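# Jog three pendant axes to their home marks

## Task

Operate the teach pendant so that every one of its three axes is jogged until it sits at its own home mark.

## Robot and tools

Robot: two six-joint arms, left_arm (mounted on the +y side, carrying a left hand) and right_arm (carrying a right hand). Each hand has four digits (index, middle, ring, thumb) driven by 16 motors. Calibrated bases in the scene frame: left_arm at (-0.064, +0.347, 0) m, right_arm at (-0.038, -0.415, 0) m, both nearly unrotated. A camera stand sits behind the arms. Cameras: cam_head_left, cam_head_right, cam_high, cam_low, cam_left_wrist, cam_right_wrist, each 896x504.

Frames: the scene frame has its origin at table-top height midway between the arms, +x out over the table, +y toward left_arm, +z up. Fixed cameras and the table use it. Every hand pose, velocity, Hand target and offset uses that arm's own base frame. Rotations turn about the Hand target's position. Hand point axes (right hand): +z runs along straight fingers toward the tips, +y points out of the palm face, +x crosses the palm away from the thumb. On the left hand +x points toward the thumb instead.

execute_actions(actions, cameras): actions is a list of actions; each action is a table of 1 to 15 rows, one row per 1/30 s control step. A table shorter than 15 rows repeats its final row. Every row holds exactly 48 numbers in [-1, 1], both arms always included: left dx, dy, dz, rx, ry, rz; left hand 16 motors; left current_limit; left speed; then the same 24 for the right. Pose numbers are offsets, not poses: each row is measured from the Hand target as it stood when that action began (rows do not stack within an action, but successive actions and calls do). Scale: 1.0 = 0.6 m for dx, dy, dz and 180 degrees for rx, ry, rz, which form one rotation vector. Six zeros re-request the current Hand target. Motor order: index_mcp, index_abd, index_pip, index_dip, thumb_cmc, thumb_axl, thumb_mcp, thumb_ipl, middle_mcp, middle_abd, middle_pip, middle_dip, ring_mcp, ring_abd, ring_pip, ring_dip. These are absolute goal angles scaled between each hinge's stops (toward -1 generally curls the digit); 0 is a real goal, so to leave a hand alone resend its hand_goal, hand_current_limit and hand_speed. current_limit maps -1..+1 to 0..550 mA (floor 11 mA); speed sets set-point rate (speed+1)/2 of 8.5 rad/s. Start values: +0.4 and -0.6. Left hand only: middle_pip goals are capped at +92.4 degrees (number about -0.77); anything further is treated as that. cameras: list of names, ["all"], or []; images come by default only with an empty actions list.

move(target, speed, blend, stop_force, zero, blocking, cameras): target is one 48-number row or a list of up to 15 rows, all offsets counted from the same starting Hand targets (not from the previous row), same layout and scale as above. speed: m/s, 0.002 to 3.6, default 0.25 (turns up to twice that in rad/s); one value or one per row. blend: corner rounding in m, 0 = stop at each row. stop_force: 3 to 120 N, shared by both arms, ends an arm's path when its wrist sensor feels that push against motion; unreliable while the hand rotates; omit it when backing away from a contact. zero (default true) re-zeros the sensor before the move. blocking=false returns after about 0.5 s (not allowed with stop_force). All paths share a 10 s cap. The result adds a move: line with the ending (done, off_target, moving, held, fault) and limits (paced = pose clipped, held = steps withheld).

wait(seconds 0 to 10): lets time pass, holding commands. stop(): brakes a running move. zoom_image(camera, region [x0, y0, x1, y1] pixels, at most 504 wide and high) from the newest image of that camera. zero_wrist_force(arm: left_arm or right_arm). read_manual(section "licences"). finished_scene(scene 1) ends irreversibly; the goal must hold afterward.

Results: end_effector_position (m) and end_effector_quat_wxyz per arm in base frame, velocities (omitted when joints read within noise), Hand target (next offsets count from it; the hand often rests slightly short, so resend the gap), Joint positions and torques, Wrist force/torque (N, N m, in end-effector axes, plus a peak line), hand_goal, hand_measured, hand_current_ma, hand_state (moving, goal, blocked, overload), hand_current_limit, hand_speed, and step readings for action calls. Watch for MOTOR HOT, fault and HAND FAULT lines.

Cautions: commanded orientation is clipped to 32 degrees from the measured one per step; big moves may not finish in one action. Arm motion lags commands by about 0.09 to 0.22 s and can overshoot when fast. Avoid paths close to an arm's own base. A contact force near 150 N or joint torque at its limit (139 N m shoulder/elbow, 26 N m wrist) stops the arm for 10 s; arms are stiff, so aim only slightly into contacts and go slowly. Do not let the arms or hands press on each other. A finger motor drawing 495 mA or more for 5 s shuts down for 10 s. Holding stretched or pushing unreachable poses heats motors; at 85 C the arm brakes for 30 s or more. Do not strike fixed objects, slam, or drop anything; anything leaving the table fails the task.

Each tool is called after "Emit:" by a JSON object that holds its "name" and its "arguments".

## Session

Emit:
{"name": "execute_actions", "arguments": {"actions": []}}

Scene clock: 0.00 s.
left_arm: end_effector_position=(+0.5377, -0.1855, +0.2968) hand_goal=(+0.754, +0.000, +0.576, +0.696, +0.714, +0.678, +0.226, +0.168, +0.754, +0.000, +0.576, +0.696, +0.754, +0.000, +0.576, +0.696) hand_measured=(+0.754, +0.000, +0.576, +0.696, +0.714, +0.678, +0.226, +0.168, +0.754, +0.000, +0.576, +0.696, +0.754, +0.000, +0.576, +0.696) hand_current_ma=(+0, +0, +0, +0, +0, +0, +0, +0, +0, +0, +0, +0, +0, +0, +0, +0) hand_state=(goal, goal, goal, goal, goal, goal, goal, goal, goal, goal, goal, goal, goal, goal, goal, goal) hand_current_limit=0.40 hand_speed=-0.60 end_effector_quat_wxyz=(+0.382, +0.096, +0.866, -0.309) | right_arm: end_effector_position=(+0.9932, +0.0967, +0.1508) hand_goal=(+0.754, +0.000, +0.576, +0.696, +0.714, +0.678, +0.226, +0.168, +0.754, +0.000, +0.576, +0.696, +0.754, +0.000, +0.576, +0.696) hand_measured=(+0.754, +0.000, +0.576, +0.696, +0.714, +0.678, +0.226, +0.168, +0.754, +0.000, +0.576, +0.696, +0.754, +0.000, +0.576, +0.696) hand_current_ma=(+0, +0, +0, +0, +0, +0, +0, +0, +0, +0, +0, +0, +0, +0, +0, +0) hand_state=(goal, goal, goal, goal, goal, goal, goal, goal, goal, goal, goal, goal, goal, goal, goal, goal) hand_current_limit=0.40 hand_speed=-0.60 end_effector_quat_wxyz=(+0.367, +0.435, +0.718, +0.401)
Joint positions: left_arm=[3.199 -1.483 -2.16 -0.238 0.874 -1.611] | right_arm=[-0.133 -0.38 1.054 -3.36 -1.193 -0.375]
Joint velocities: within noise
Joint torques (N m): no reading
Wrist force (N): no reading
Wrist torque (N m): no reading
Wrist force, peak (N): no reading
Hand target: left_arm +0.5377, -0.1855, +0.2968; +0.382, +0.096, +0.866, -0.309 | right_arm +0.9932, +0.0967, +0.1508; +0.367, +0.435, +0.718, +0.401

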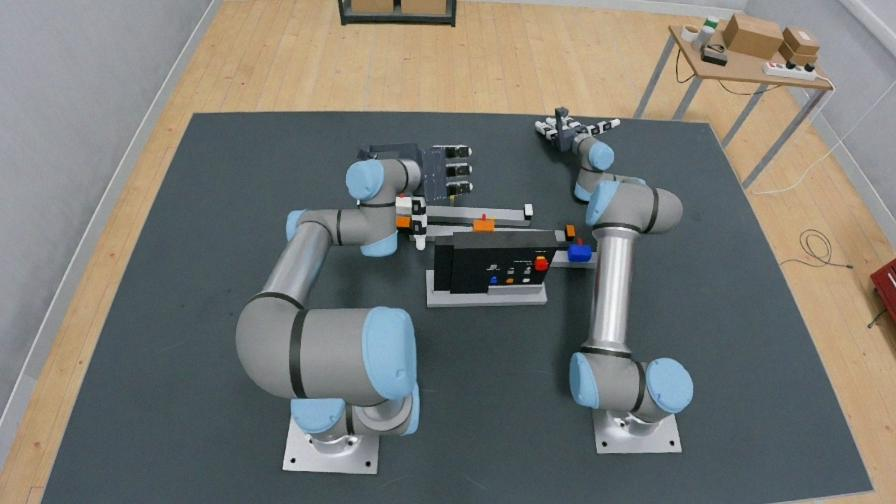

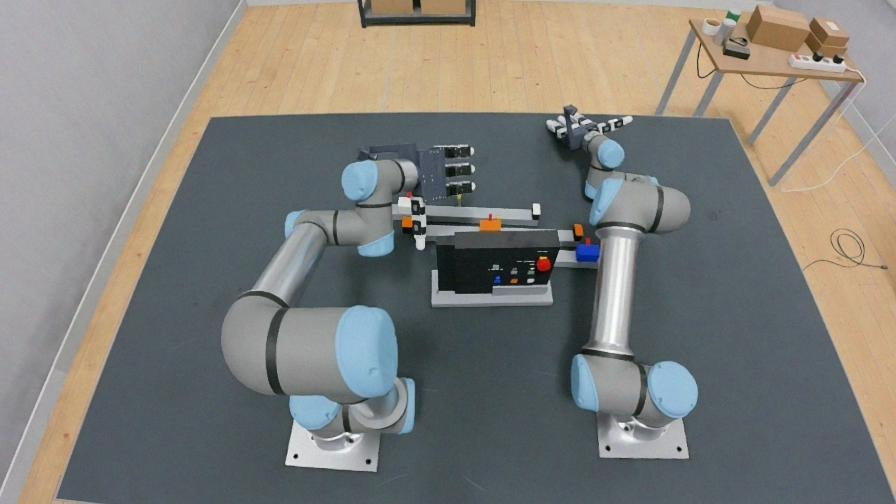

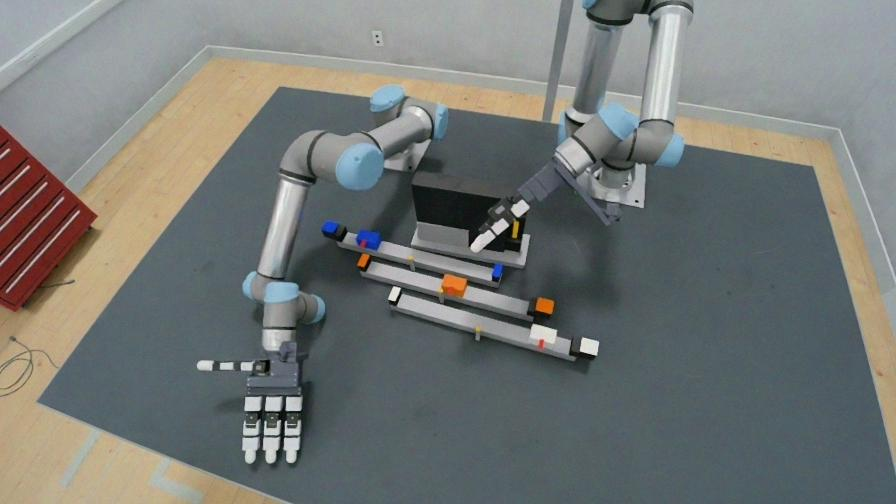

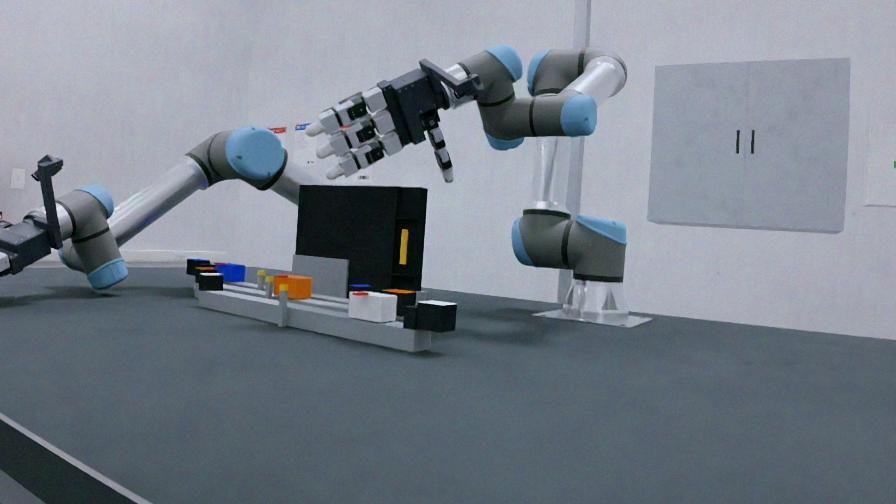

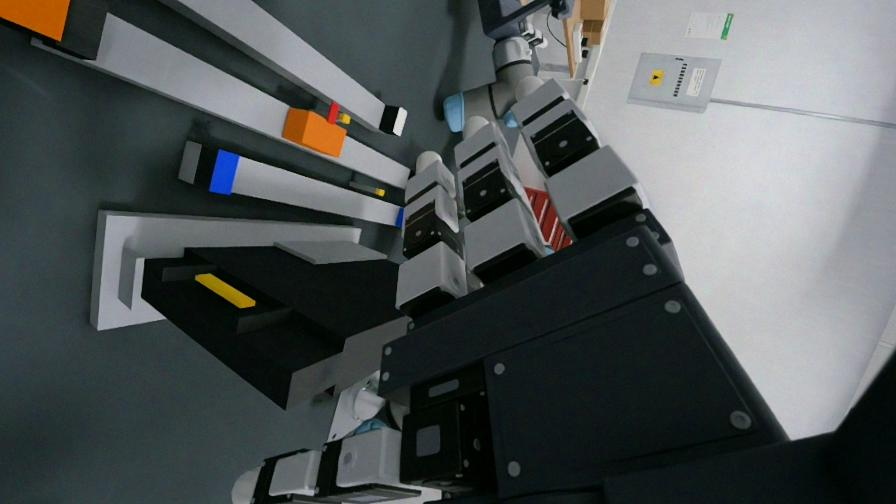

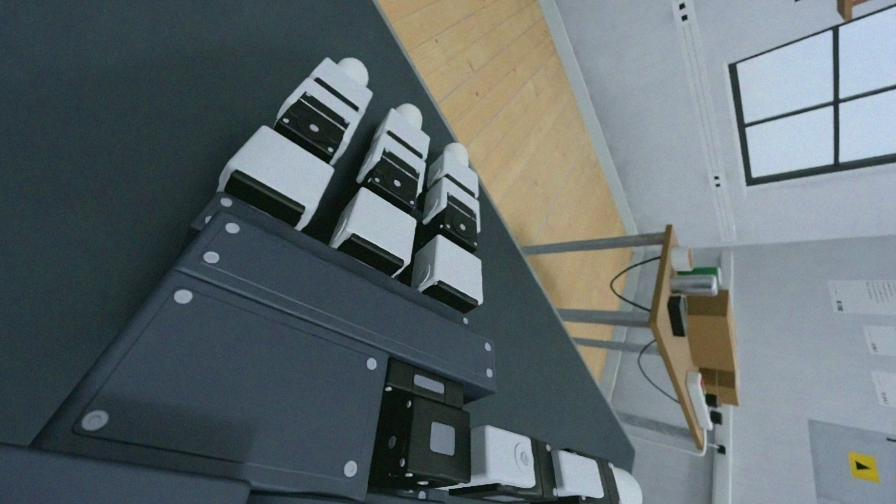

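Emit:
{"name": "zoom_image", "arguments": {"camera": "cam_head_left", "region": [390, 180, 610, 320]}}

Emit:
{"name": "zoom_image", "arguments": {"camera": "cam_head_right", "region": [390, 180, 610, 320]}}

Emit:
{"name": "zoom_image", "arguments": {"camera": "cam_high", "region": [310, 150, 630, 380]}}

Emit:
{"name": "zoom_image", "arguments": {"camera": "cam_low", "region": [170, 170, 490, 370]}}

Emit:
{"name": "zoom_image", "arguments": {"camera": "cam_left_wrist", "region": [0, 0, 450, 420]}}

Scaled by 2.291 from the camera's 896x504 image, which has a finer 1280x720 frame.

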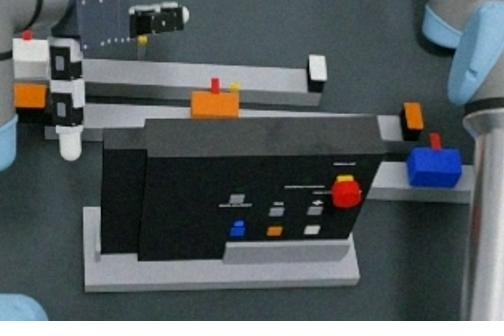

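Scaled by 2.291 from the camera's 896x504 image, which has a finer 1280x720 frame.

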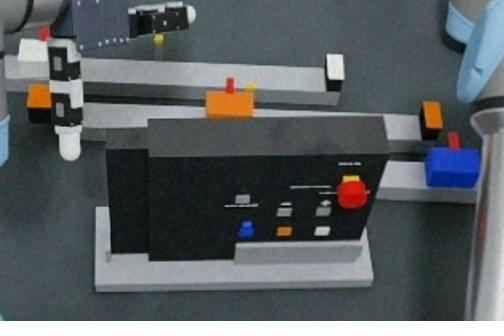

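Scaled by 1.575 from the camera's 896x504 image, which has a finer 1280x720 frame.

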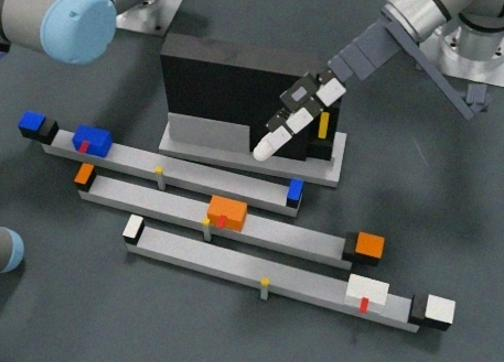

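Scaled by 1.575 from the camera's 896x504 image, which has a finer 1280x720 frame.

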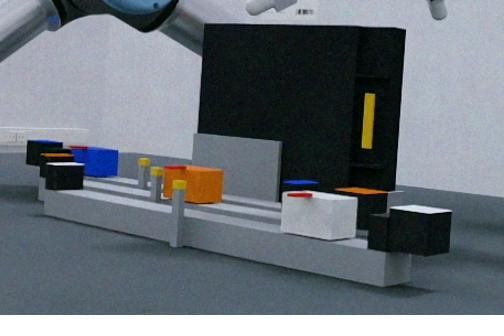

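Scaled by 1.120 from the camera's 896x504 image, which has a finer 1280x720 frame.

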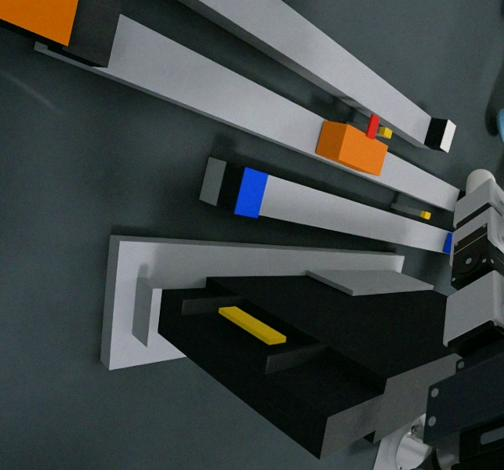

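Emit:
{"name": "zoom_image", "arguments": {"camera": "cam_head_right", "region": [470, 225, 580, 300]}}

Emit:
{"name": "zoom_image", "arguments": {"camera": "cam_head_left", "region": [470, 225, 580, 300]}}

Emit:
{"name": "zoom_image", "arguments": {"camera": "cam_left_wrist", "region": [80, 190, 440, 420]}}

Scaled by 4.582 from the camera's 896x504 image, which has a finer 1280x720 frame.

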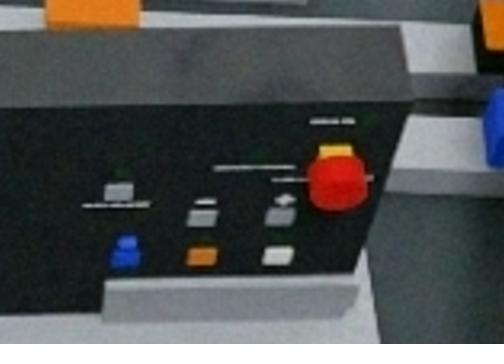

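Scaled by 4.582 from the camera's 896x504 image, which has a finer 1280x720 frame.

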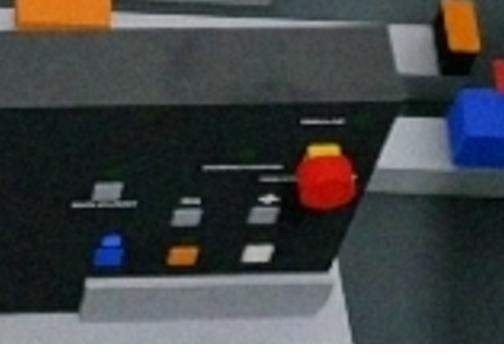

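Scaled by 1.400 from the camera's 896x504 image, which has a finer 1280x720 frame.

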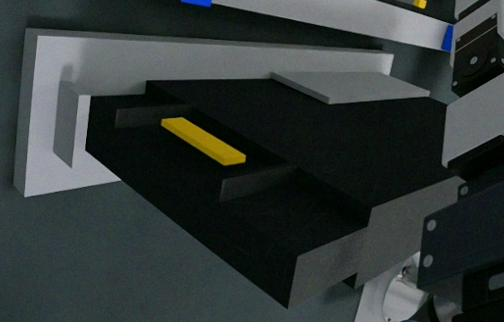

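Emit:
{"name": "move", "arguments": {"target": [[0,0,0,0,0,0,0.754,0,0.576,0.696,0.714,0.678,0.226,0.168,0.754,0,0.576,0.696,0.754,0,0.576,0.696,0.4,-0.6,-0.847,-0.017,0.499,0.504,0.175,-0.820,-0.068,0,-0.737,-0.174,0.714,0.678,0.226,0.168,-0.068,0,-0.737,-0.174,-0.068,0,-0.737,-0.174,0.4,-0.6]], "speed": 0.25, "cameras": ["all"]}}

Scene clock: 23.13 s.
left_arm: end_effector_position=(+0.5377, -0.1855, +0.2968) hand_goal=(+0.754, +0.000, +0.576, +0.696, +0.714, +0.678, +0.226, +0.168, +0.754, +0.000, +0.576, +0.696, +0.754, +0.000, +0.576, +0.696) hand_measured=(+0.752, +0.000, +0.576, +0.696, +0.712, +0.678, +0.226, +0.168, +0.750, +0.000, +0.576, +0.696, +0.752, +0.000, +0.576, +0.696) hand_current_ma=(-2, +0, +0, +0, -1, +0, +0, +0, -3, +0, +0, +0, -2, +0, +0, +0) hand_state=(goal, goal, goal, goal, goal, goal, goal, goal, goal, goal, goal, goal, goal, goal, goal, goal) hand_current_limit=0.40 hand_speed=-0.60 end_effector_quat_wxyz=(+0.382, +0.096, +0.866, -0.309) | right_arm: end_effector_position=(+0.4850, +0.0865, +0.4502) hand_goal=(-0.068, +0.000, -0.736, -0.174, +0.714, +0.678, +0.226, +0.168, -0.068, +0.000, -0.736, -0.174, -0.068, +0.000, -0.736, -0.174) hand_measured=(-0.052, +0.000, -0.734, -0.172, +0.716, +0.678, +0.224, +0.168, -0.056, +0.000, -0.734, -0.172, -0.054, +0.000, -0.734, -0.172) hand_current_ma=(+33, +0, +1, +2, +3, -1, -3, +0, +24, +0, +1, +2, +29, +0, +1, +2) hand_state=(goal, goal, goal, goal, goal, goal, goal, goal, goal, goal, goal, goal, goal, goal, goal, goal) hand_current_limit=0.40 hand_speed=-0.60 end_effector_quat_wxyz=(-0.004, +0.877, -0.481, -0.002)
Joint positions: left_arm=[3.199 -1.483 -2.16 -0.238 0.874 -1.611] | right_arm=[-0.04 -1.368 1.107 -1.31 -1.561 2.535]
Joint torques (N m): left_arm=[0.13 18.31 23.12 2.69 -0.74 0.29] | right_arm=[-6.35 -47.16 -15.86 -0.74 1.43 1.38]
Wrist force (N): left_arm=[0.1 0.2 -0.2] | right_arm=[1.1 1.0 -0.6]
Wrist torque (N m): left_arm=[0.03 -0.02 0.01] | right_arm=[0.37 -0.15 0.02]
Wrist force, peak (N): left_arm=[-0.2 0.2 -0.4] | right_arm=[1.4 1.4 -1.2]
Hand target: left_arm +0.5377, -0.1855, +0.2968; +0.382, +0.096, +0.866, -0.309 | right_arm +0.4850, +0.0865, +0.4502; -0.004, +0.877, -0.481, -0.002
Off the commanded pose: left_arm 0.000 m, 0 deg | right_arm 0.000 m, 0 deg.
move: done

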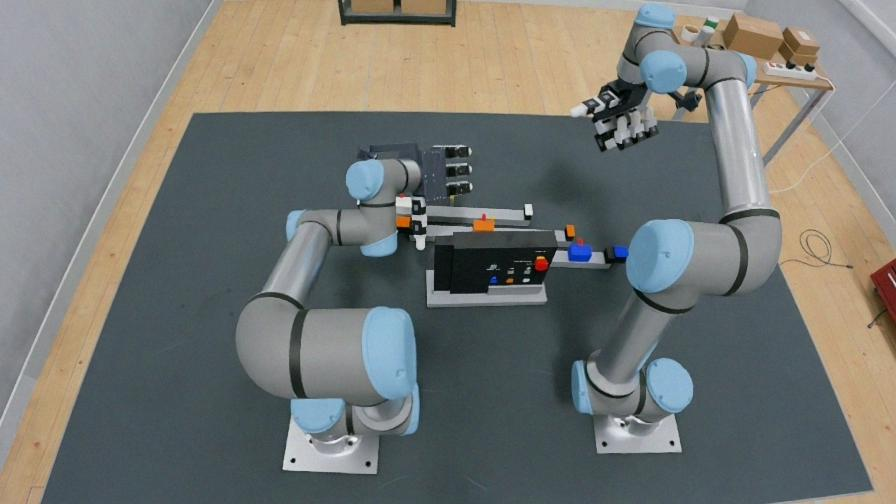

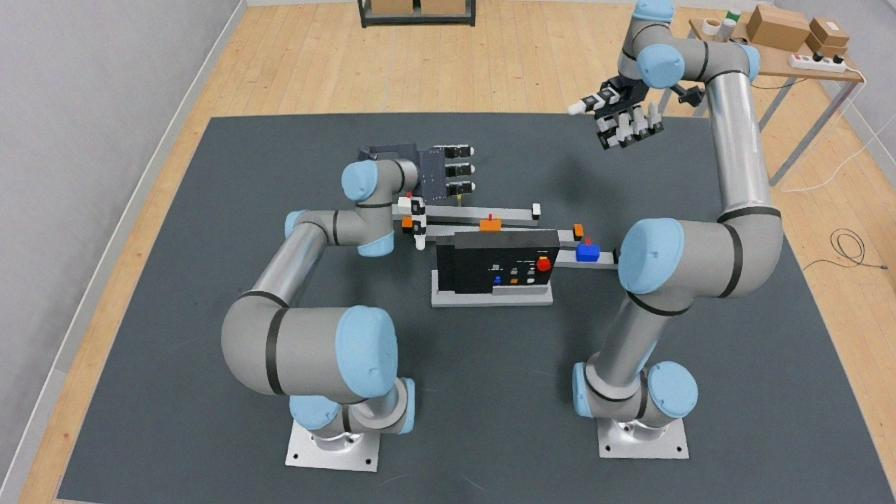

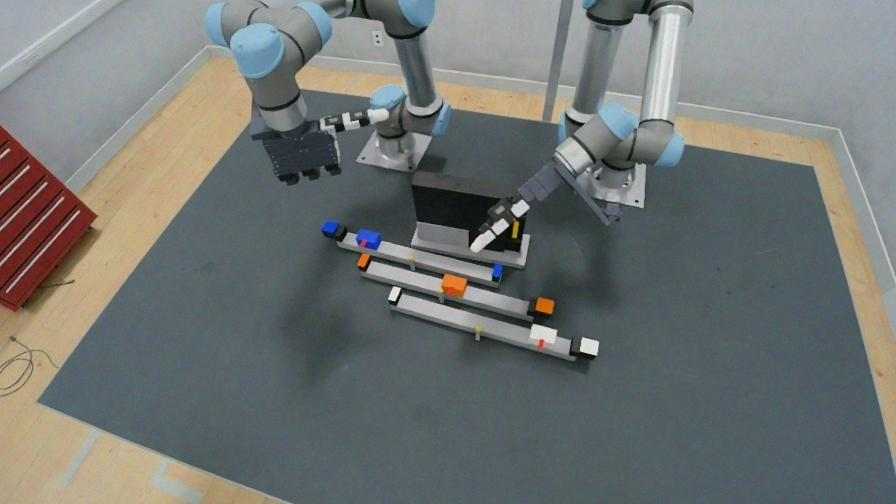

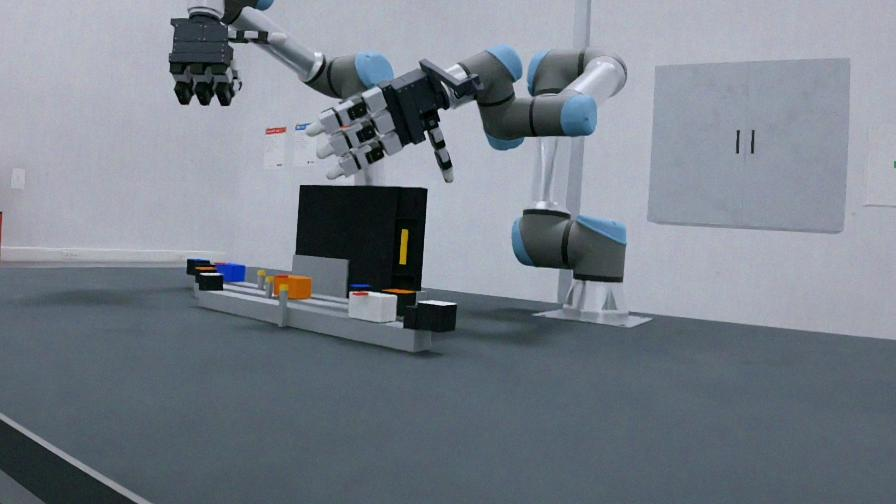

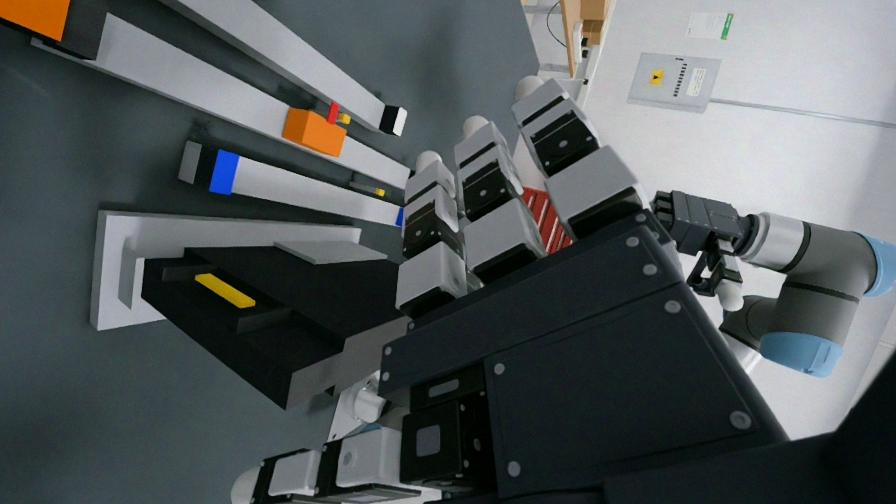

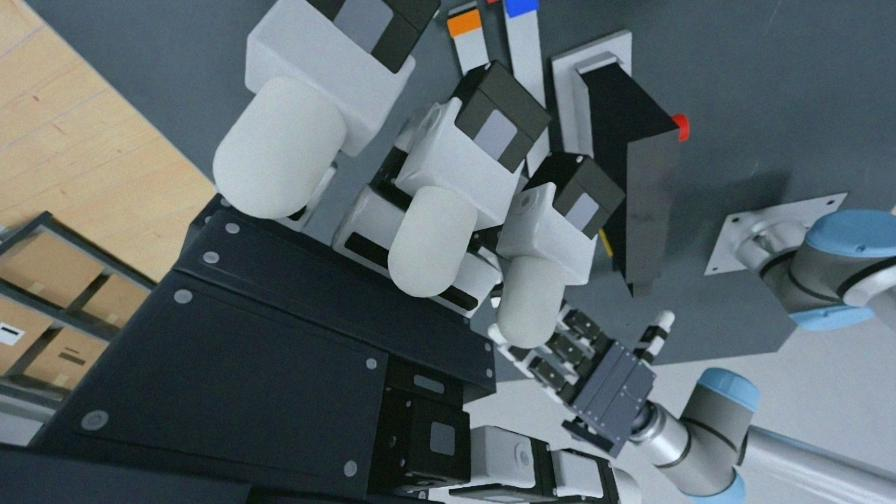

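Emit:
{"name": "move", "arguments": {"target": [[0,0,0,0,0,0,0.754,0,0.576,0.696,0.714,0.678,0.226,0.168,0.754,0,0.576,0.696,0.754,0,0.576,0.696,0.4,-0.6,-0.687,0.4375,-0.25,0,0,0,-0.068,0,-0.737,-0.174,0.714,0.678,0.226,0.168,-0.068,0,-0.737,-0.174,-0.068,0,-0.737,-0.174,0.4,-0.6]], "speed": 0.2, "cameras": ["cam_head_left","cam_high","cam_right_wrist"]}}

Scene clock: 27.10 s.
left_arm: end_effector_position=(+0.5377, -0.1855, +0.2968) hand_goal=(+0.754, +0.000, +0.576, +0.696, +0.714, +0.678, +0.226, +0.168, +0.754, +0.000, +0.576, +0.696, +0.754, +0.000, +0.576, +0.696) hand_measured=(+0.752, +0.000, +0.576, +0.696, +0.712, +0.678, +0.226, +0.168, +0.750, +0.000, +0.576, +0.696, +0.752, +0.000, +0.576, +0.696) hand_current_ma=(-2, +0, +0, +0, -1, +0, +0, +0, -3, +0, +0, +0, -2, +0, +0, +0) hand_state=(goal, goal, goal, goal, goal, goal, goal, goal, goal, goal, goal, goal, goal, goal, goal, goal) hand_current_limit=0.40 hand_speed=-0.60 end_effector_quat_wxyz=(+0.382, +0.096, +0.866, -0.309) | right_arm: end_effector_position=(+0.0728, +0.3490, +0.3002) hand_goal=(-0.068, +0.000, -0.736, -0.174, +0.714, +0.678, +0.226, +0.168, -0.068, +0.000, -0.736, -0.174, -0.068, +0.000, -0.736, -0.174) hand_measured=(-0.052, +0.000, -0.734, -0.172, +0.716, +0.678, +0.224, +0.168, -0.056, +0.000, -0.734, -0.172, -0.054, +0.000, -0.734, -0.172) hand_current_ma=(+33, +0, +1, +2, +2, -1, -3, +0, +24, +0, +1, +2, +29, +0, +1, +2) hand_state=(goal, goal, goal, goal, goal, goal, goal, goal, goal, goal, goal, goal, goal, goal, goal, goal) hand_current_limit=0.40 hand_speed=-0.60 end_effector_quat_wxyz=(-0.004, +0.877, -0.481, -0.002)
Joint positions: left_arm=[3.199 -1.483 -2.16 -0.238 0.874 -1.611] | right_arm=[0.838 -1.826 1.939 -1.692 -1.564 3.412]
Joint torques (N m): left_arm=[-0.56 18.02 23.55 2.77 -0.78 0.18] | right_arm=[5.96 0.87 -28.74 -3.93 -1.04 1.4]
Wrist force (N): left_arm=[0.0 -0.1 -0.1] | right_arm=[1.0 0.7 -0.8]
Wrist torque (N m): left_arm=[0.00 0.00 0.00] | right_arm=[0.36 -0.19 0.11]
Wrist force, peak (N): left_arm=[-0.3 0.6 0.0] | right_arm=[2.3 0.8 -0.9]
Hand target: left_arm +0.5377, -0.1855, +0.2968; +0.382, +0.096, +0.866, -0.309 | right_arm +0.0728, +0.3490, +0.3002; -0.004, +0.877, -0.481, -0.002
Off the commanded pose: left_arm 0.000 m, 0 deg | right_arm 0.000 m, 0 deg.
move: done
Images, in order (width x height): cam_head_left 896x504, cam_high 896x504, cam_right_wrist 896x504.

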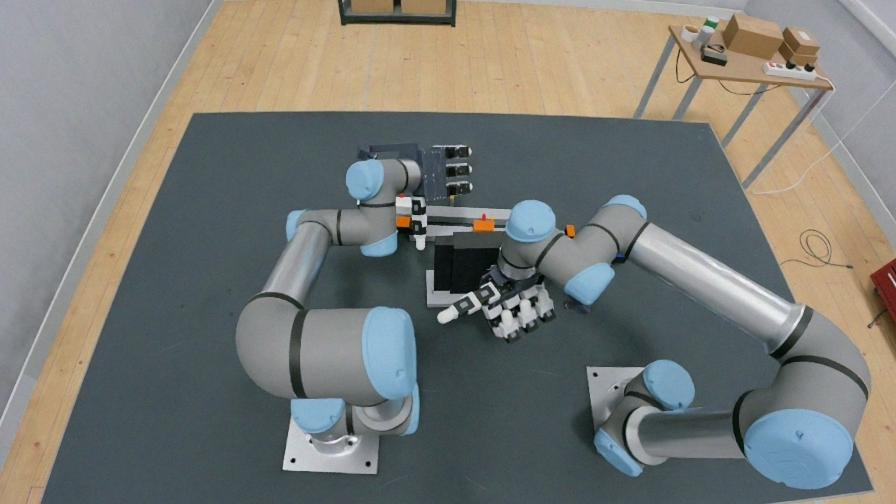

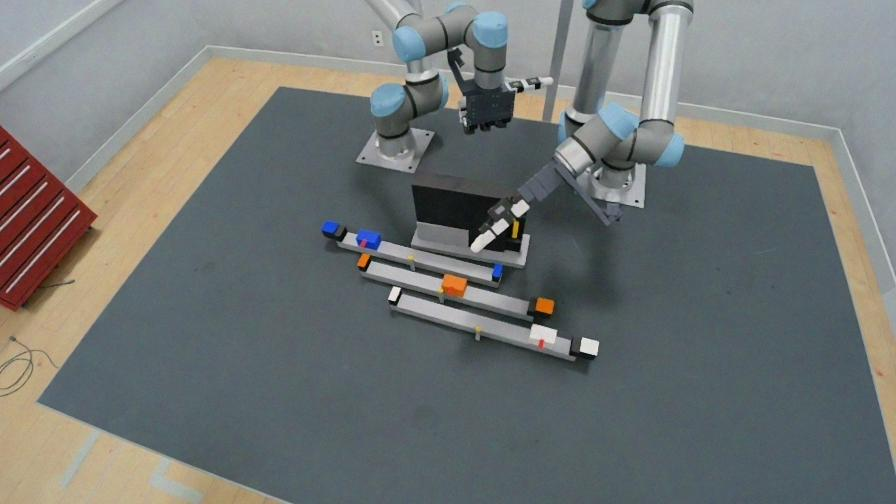

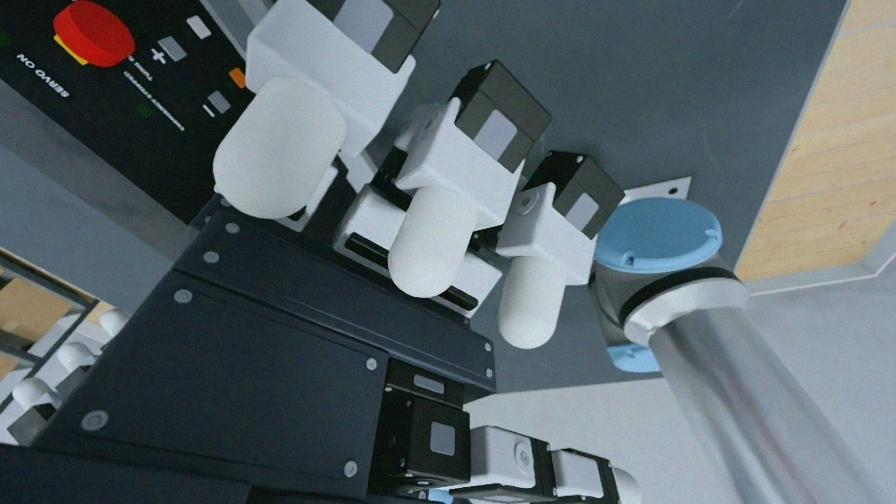

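Emit:
{"name": "zoom_image", "arguments": {"camera": "cam_right_wrist", "region": [0, 0, 280, 240]}}

Scaled by 1.800 from the camera's 896x504 image, which has a finer 1280x720 frame.

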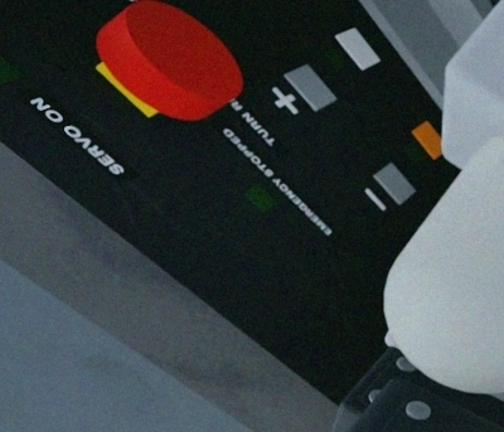

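Emit:
{"name": "move", "arguments": {"target": [[0,0,0,0,0,0,0.754,0,0.576,0.696,0.714,0.678,0.226,0.168,0.754,0,0.576,0.696,0.754,0,0.576,0.696,0.4,-0.6,-0.1075,-0.025,-0.06,0,0,0,0.95,0,-0.94,-0.6,0.714,0.678,0.226,0.168,0.95,0,-0.94,-0.6,0.95,0,-0.94,-0.6,0.4,-0.6]], "speed": 0.15, "cameras": ["cam_right_wrist"]}}

Emit:
{"name": "zoom_image", "arguments": {"camera": "cam_right_wrist", "region": [0, 0, 360, 300]}}

Scene clock: 30.63 s.
left_arm: end_effector_position=(+0.5377, -0.1855, +0.2968) hand_goal=(+0.754, +0.000, +0.576, +0.696, +0.714, +0.678, +0.226, +0.168, +0.754, +0.000, +0.576, +0.696, +0.754, +0.000, +0.576, +0.696) hand_measured=(+0.752, +0.000, +0.576, +0.696, +0.712, +0.678, +0.226, +0.168, +0.750, +0.000, +0.576, +0.696, +0.752, +0.000, +0.576, +0.696) hand_current_ma=(-2, +0, +0, +0, -1, +0, +0, +0, -3, +0, +0, +0, -2, +0, +0, +0) hand_state=(goal, goal, goal, goal, goal, goal, goal, goal, goal, goal, goal, goal, goal, goal, goal, goal) hand_current_limit=0.40 hand_speed=-0.60 end_effector_quat_wxyz=(+0.382, +0.096, +0.866, -0.309) | right_arm: end_effector_position=(+0.0083, +0.3340, +0.2642) hand_goal=(+0.950, +0.000, -0.940, -0.600, +0.714, +0.678, +0.226, +0.168, +0.950, +0.000, -0.940, -0.600, +0.950, +0.000, -0.940, -0.600) hand_measured=(+0.946, +0.000, -0.934, -0.598, +0.716, +0.678, +0.224, +0.168, +0.946, +0.000, -0.936, -0.598, +0.946, +0.000, -0.936, -0.598) hand_current_ma=(-5, +0, +8, +2, +2, -1, -4, +0, -4, +0, +6, +2, -5, +0, +7, +3) hand_state=(goal, goal, goal, goal, goal, goal, goal, goal, goal, goal, goal, goal, goal, goal, goal, goal) hand_current_limit=0.40 hand_speed=-0.60 end_effector_quat_wxyz=(-0.004, +0.877, -0.481, -0.002)
Joint positions: left_arm=[3.199 -1.483 -2.16 -0.238 0.874 -1.611] | right_arm=[0.95 -1.907 2.088 -1.759 -1.565 3.525]
Joint torques (N m): left_arm=[-0.34 17.91 22.93 2.78 -0.81 0.12] | right_arm=[6.32 -22.47 -17.3 -3.91 -1.07 1.68]
Wrist force (N): left_arm=[0.0 0.3 0.0] | right_arm=[1.3 0.8 -0.7]
Wrist torque (N m): left_arm=[0.04 -0.01 0.00] | right_arm=[0.24 -0.25 0.14]
Wrist force, peak (N): left_arm=[0.1 0.5 -0.2] | right_arm=[0.8 1.8 -0.5]
Hand target: left_arm +0.5377, -0.1855, +0.2968; +0.382, +0.096, +0.866, -0.309 | right_arm +0.0083, +0.3340, +0.2642; -0.004, +0.877, -0.481, -0.002
Off the commanded pose: left_arm 0.000 m, 0 deg | right_arm 0.000 m, 0 deg.
move: done
Images, in order (width x height): cam_right_wrist 896x504.

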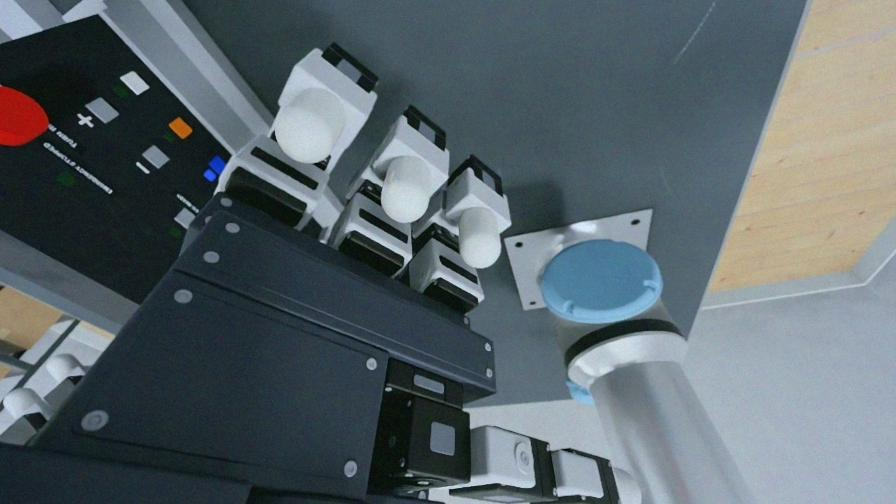

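Scaled by 1.400 from the camera's 896x504 image, which has a finer 1280x720 frame.

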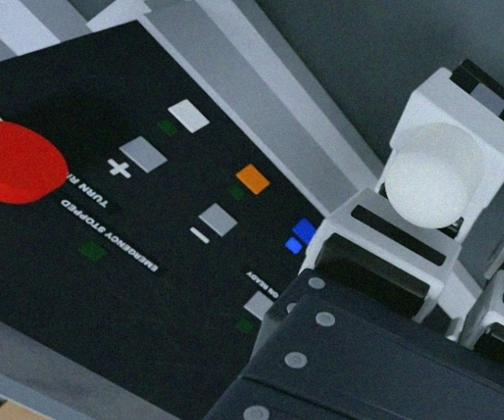

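Emit:
{"name": "move", "arguments": {"target": [[0,0,0,0,0,0,0.754,0,0.576,0.696,0.714,0.678,0.226,0.168,0.754,0,0.576,0.696,0.754,0,0.576,0.696,0.4,-0.6,0.071,-0.11,-0.03,0,0,0,0.95,0,-0.94,-0.6,0.714,0.678,0.226,0.168,0.95,0,-0.94,-0.6,0.95,0,-0.94,-0.6,0.4,-0.6]], "speed": 0.15, "cameras": ["cam_right_wrist"]}}

Emit:
{"name": "zoom_image", "arguments": {"camera": "cam_right_wrist", "region": [0, 0, 300, 250]}}

Scene clock: 32.43 s.
left_arm: end_effector_position=(+0.5377, -0.1855, +0.2968) hand_goal=(+0.754, +0.000, +0.576, +0.696, +0.714, +0.678, +0.226, +0.168, +0.754, +0.000, +0.576, +0.696, +0.754, +0.000, +0.576, +0.696) hand_measured=(+0.752, +0.000, +0.576, +0.696, +0.712, +0.678, +0.226, +0.168, +0.750, +0.000, +0.576, +0.696, +0.752, +0.000, +0.576, +0.696) hand_current_ma=(-2, +0, +0, +0, -1, +0, +0, +0, -3, +0, +0, +0, -2, +0, +0, +0) hand_state=(goal, goal, goal, goal, goal, goal, goal, goal, goal, goal, goal, goal, goal, goal, goal, goal) hand_current_limit=0.40 hand_speed=-0.60 end_effector_quat_wxyz=(+0.382, +0.096, +0.866, -0.309) | right_arm: end_effector_position=(+0.0509, +0.2680, +0.2462) hand_goal=(+0.950, +0.000, -0.940, -0.600, +0.714, +0.678, +0.226, +0.168, +0.950, +0.000, -0.940, -0.600, +0.950, +0.000, -0.940, -0.600) hand_measured=(+0.946, +0.000, -0.934, -0.598, +0.716, +0.678, +0.224, +0.168, +0.946, +0.000, -0.936, -0.598, +0.946, +0.000, -0.936, -0.598) hand_current_ma=(-5, +0, +8, +2, +2, -1, -4, +0, -4, +0, +6, +2, -5, +0, +7, +3) hand_state=(goal, goal, goal, goal, goal, goal, goal, goal, goal, goal, goal, goal, goal, goal, goal, goal) hand_current_limit=0.40 hand_speed=-0.60 end_effector_quat_wxyz=(-0.004, +0.877, -0.481, -0.002)
Joint positions: left_arm=[3.199 -1.483 -2.16 -0.238 0.874 -1.611] | right_arm=[0.712 -2.043 2.211 -1.745 -1.564 3.286]
Joint torques (N m): left_arm=[0.06 18.53 23.09 2.57 -0.69 0.05] | right_arm=[-6.65 -15.68 -17.03 -0.78 1.58 -1.43]
Wrist force (N): left_arm=[-0.3 0.0 0.1] | right_arm=[0.9 0.7 -0.5]
Wrist torque (N m): left_arm=[-0.01 0.04 -0.02] | right_arm=[0.19 -0.19 0.16]
Wrist force, peak (N): left_arm=[-0.4 0.3 -0.3] | right_arm=[1.8 0.6 -0.6]
Hand target: left_arm +0.5377, -0.1855, +0.2968; +0.382, +0.096, +0.866, -0.309 | right_arm +0.0509, +0.2680, +0.2462; -0.004, +0.877, -0.481, -0.002
Off the commanded pose: left_arm 0.000 m, 0 deg | right_arm 0.000 m, 0 deg.
move: done
Images, in order (width x height): cam_right_wrist 896x504.

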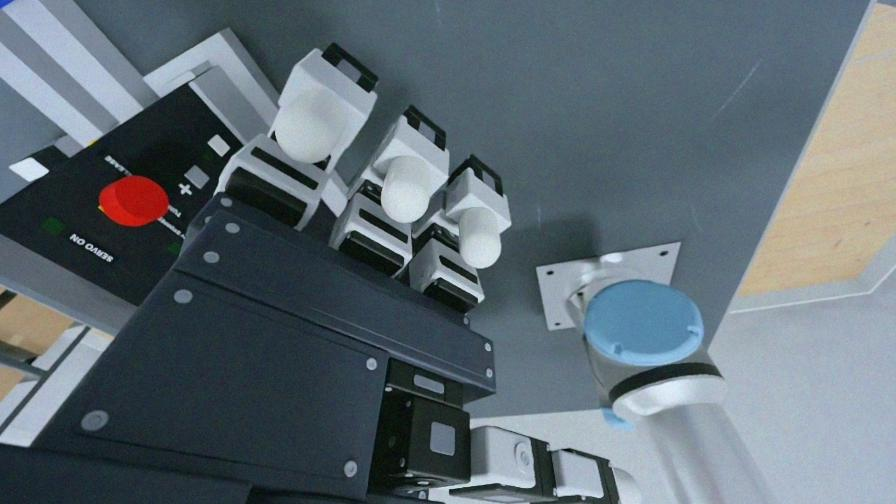

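Scaled by 1.680 from the camera's 896x504 image, which has a finer 1280x720 frame.

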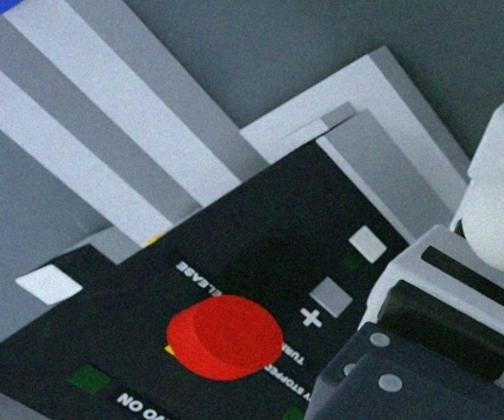

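Emit:
{"name": "move", "arguments": {"target": [[0,0,0,0,0,0,0.754,0,0.576,0.696,0.714,0.678,0.226,0.168,0.754,0,0.576,0.696,0.754,0,0.576,0.696,0.4,-0.6,-0.02,0.24,0.02,0,0,0,0.95,0,-0.94,-0.6,0.714,0.678,0.226,0.168,0.95,0,-0.94,-0.6,0.95,0,-0.94,-0.6,0.4,-0.6]], "speed": 0.15, "cameras": ["cam_right_wrist", "cam_head_left"]}}

Emit:
{"name": "zoom_image", "arguments": {"camera": "cam_right_wrist", "region": [0, 0, 250, 210]}}

Scene clock: 34.53 s.
left_arm: end_effector_position=(+0.5377, -0.1855, +0.2968) hand_goal=(+0.754, +0.000, +0.576, +0.696, +0.714, +0.678, +0.226, +0.168, +0.754, +0.000, +0.576, +0.696, +0.754, +0.000, +0.576, +0.696) hand_measured=(+0.752, +0.000, +0.576, +0.696, +0.712, +0.678, +0.226, +0.168, +0.750, +0.000, +0.576, +0.696, +0.752, +0.000, +0.576, +0.696) hand_current_ma=(-2, +0, +0, +0, -1, +0, +0, +0, -3, +0, +0, +0, -2, +0, +0, +0) hand_state=(goal, goal, goal, goal, goal, goal, goal, goal, goal, goal, goal, goal, goal, goal, goal, goal) hand_current_limit=0.40 hand_speed=-0.60 end_effector_quat_wxyz=(+0.382, +0.096, +0.866, -0.309) | right_arm: end_effector_position=(+0.0389, +0.4120, +0.2582) hand_goal=(+0.950, +0.000, -0.940, -0.600, +0.714, +0.678, +0.226, +0.168, +0.950, +0.000, -0.940, -0.600, +0.950, +0.000, -0.940, -0.600) hand_measured=(+0.946, +0.000, -0.934, -0.598, +0.716, +0.678, +0.224, +0.168, +0.946, +0.000, -0.936, -0.598, +0.946, +0.000, -0.936, -0.598) hand_current_ma=(-5, +0, +8, +2, +2, -1, -4, +0, -4, +0, +6, +2, -5, +0, +7, +3) hand_state=(goal, goal, goal, goal, goal, goal, goal, goal, goal, goal, goal, goal, goal, goal, goal, goal) hand_current_limit=0.40 hand_speed=-0.60 end_effector_quat_wxyz=(-0.004, +0.877, -0.481, -0.002)
Joint positions: left_arm=[3.199 -1.483 -2.16 -0.238 0.874 -1.611] | right_arm=[0.998 -1.68 1.932 -1.831 -1.566 3.572]
Joint torques (N m): left_arm=[0.15 18.08 22.88 2.65 -0.82 0.13] | right_arm=[5.58 -6.04 -29.33 -0.98 -1.12 1.39]
Wrist force (N): left_arm=[-0.1 0.0 0.2] | right_arm=[0.9 0.9 -0.5]
Wrist torque (N m): left_arm=[-0.02 0.02 0.00] | right_arm=[0.24 -0.16 0.14]
Wrist force, peak (N): left_arm=[0.0 0.4 -0.3] | right_arm=[1.7 1.3 -0.7]
Hand target: left_arm +0.5377, -0.1855, +0.2968; +0.382, +0.096, +0.866, -0.309 | right_arm +0.0389, +0.4120, +0.2582; -0.004, +0.877, -0.481, -0.002
Off the commanded pose: left_arm 0.000 m, 0 deg | right_arm 0.000 m, 0 deg.
move: done
Images, in order (width x height): cam_head_left 896x504, cam_right_wrist 896x504.

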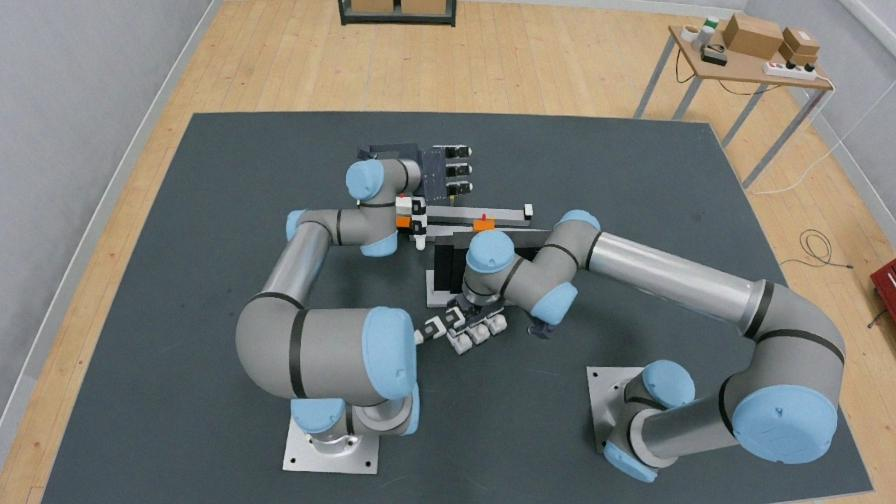

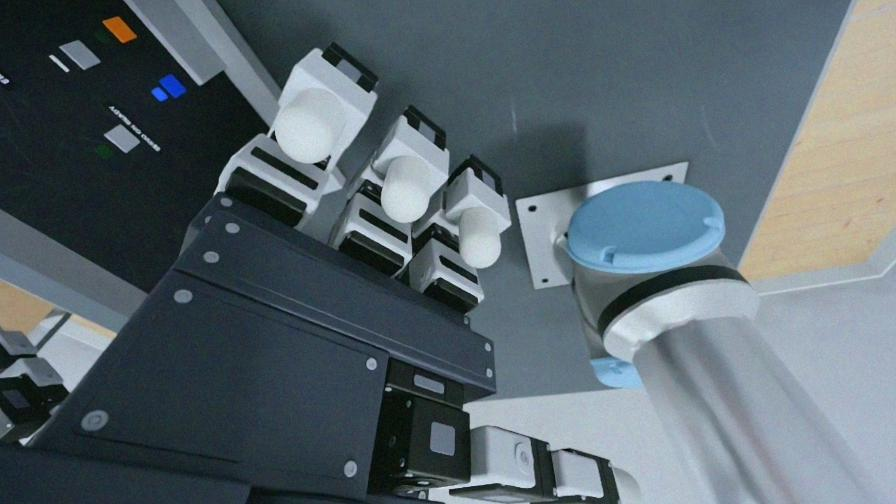

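Scaled by 2.016 from the camera's 896x504 image, which has a finer 1280x720 frame.

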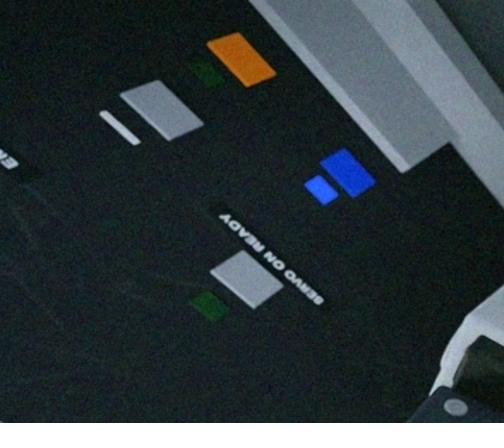

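Emit:
{"name": "move", "arguments": {"target": [[-0.1387,0.1624,-0.05,0,0,0,0.754,0,0.576,0.696,0.714,0.678,0.226,0.168,0.754,0,0.576,0.696,0.754,0,0.576,0.696,0.4,-0.6,0,0,0,0,0,0,0.95,0,-0.94,-0.6,0.714,0.678,0.226,0.168,0.95,0,-0.94,-0.6,0.95,0,-0.94,-0.6,0.4,-0.6]], "speed": 0.15, "cameras": ["cam_left_wrist", "cam_head_left"]}}

Emit:
{"name": "zoom_image", "arguments": {"camera": "cam_left_wrist", "region": [160, 130, 420, 370]}}

Scene clock: 44.80 s.
left_arm: end_effector_position=(+0.4545, -0.0881, +0.2668) hand_goal=(+0.754, +0.000, +0.576, +0.696, +0.714, +0.678, +0.226, +0.168, +0.754, +0.000, +0.576, +0.696, +0.754, +0.000, +0.576, +0.696) hand_measured=(+0.752, +0.000, +0.576, +0.696, +0.712, +0.678, +0.226, +0.168, +0.750, +0.000, +0.576, +0.696, +0.750, +0.000, +0.576, +0.696) hand_current_ma=(-3, +0, +0, +0, -2, +0, +0, +0, -3, +0, +0, +0, -3, +0, +0, +0) hand_state=(goal, goal, goal, goal, goal, goal, goal, goal, goal, goal, goal, goal, goal, goal, goal, goal) hand_current_limit=0.40 hand_speed=-0.60 end_effector_quat_wxyz=(+0.382, +0.096, +0.866, -0.309) | right_arm: end_effector_position=(+0.0389, +0.4120, +0.2582) hand_goal=(+0.950, +0.000, -0.940, -0.600, +0.714, +0.678, +0.226, +0.168, +0.950, +0.000, -0.940, -0.600, +0.950, +0.000, -0.940, -0.600) hand_measured=(+0.946, +0.000, -0.934, -0.598, +0.716, +0.678, +0.224, +0.168, +0.946, +0.000, -0.936, -0.598, +0.946, +0.000, -0.936, -0.598) hand_current_ma=(-5, +0, +8, +2, +2, -1, -4, +0, -4, +0, +6, +2, -5, +0, +7, +3) hand_state=(goal, goal, goal, goal, goal, goal, goal, goal, goal, goal, goal, goal, goal, goal, goal, goal) hand_current_limit=0.40 hand_speed=-0.60 end_effector_quat_wxyz=(-0.004, +0.877, -0.481, -0.002)
Joint positions: left_arm=[3.558 -1.137 -2.418 -0.623 0.644 -1.205] | right_arm=[0.998 -1.68 1.932 -1.831 -1.566 3.572]
Joint torques (N m): left_arm=[10.05 13.95 30.13 0.69 -4.15 1.96] | right_arm=[6.78 -6.07 -29.7 -0.95 -0.97 1.47]
Wrist force (N): left_arm=[-0.1 0.5 -0.2] | right_arm=[1.1 0.8 -0.5]
Wrist torque (N m): left_arm=[0.12 0.01 -0.10] | right_arm=[0.22 -0.19 0.15]
Wrist force, peak (N): left_arm=[0.3 1.1 -0.4] | right_arm=[1.2 1.1 -0.6]
Hand target: left_arm +0.4545, -0.0881, +0.2668; +0.382, +0.096, +0.866, -0.309 | right_arm +0.0389, +0.4120, +0.2582; -0.004, +0.877, -0.481, -0.002
Off the commanded pose: left_arm 0.000 m, 0 deg | right_arm 0.000 m, 0 deg.
move: done
Images, in order (width x height): cam_head_left 896x504, cam_left_wrist 896x504.

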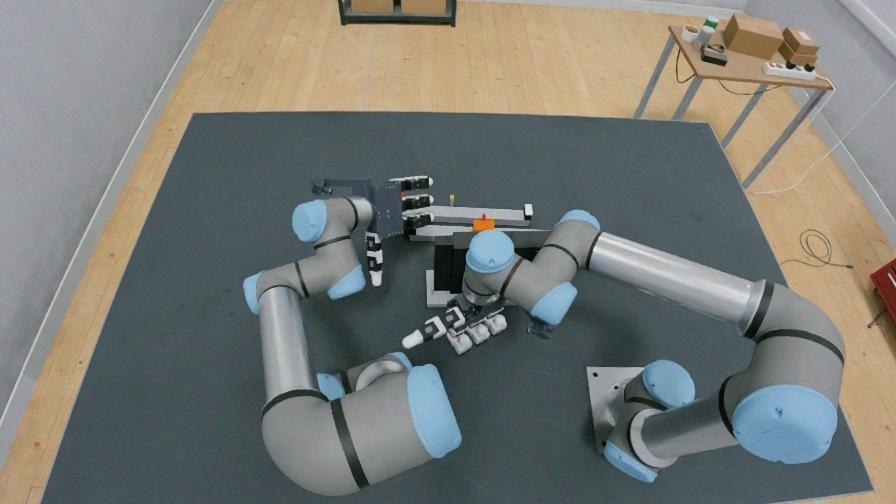

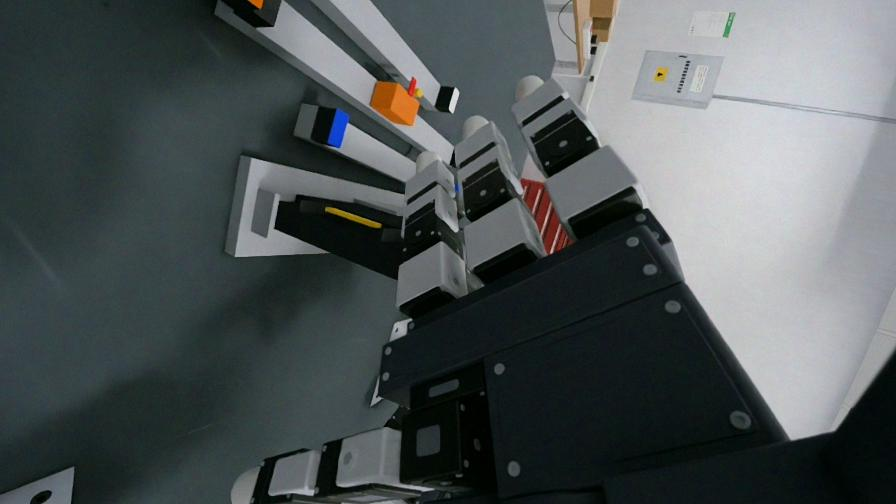

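Scaled by 1.938 from the camera's 896x504 image, which has a finer 1280x720 frame.

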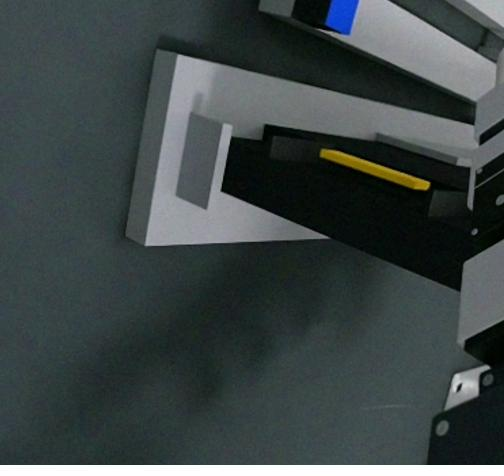

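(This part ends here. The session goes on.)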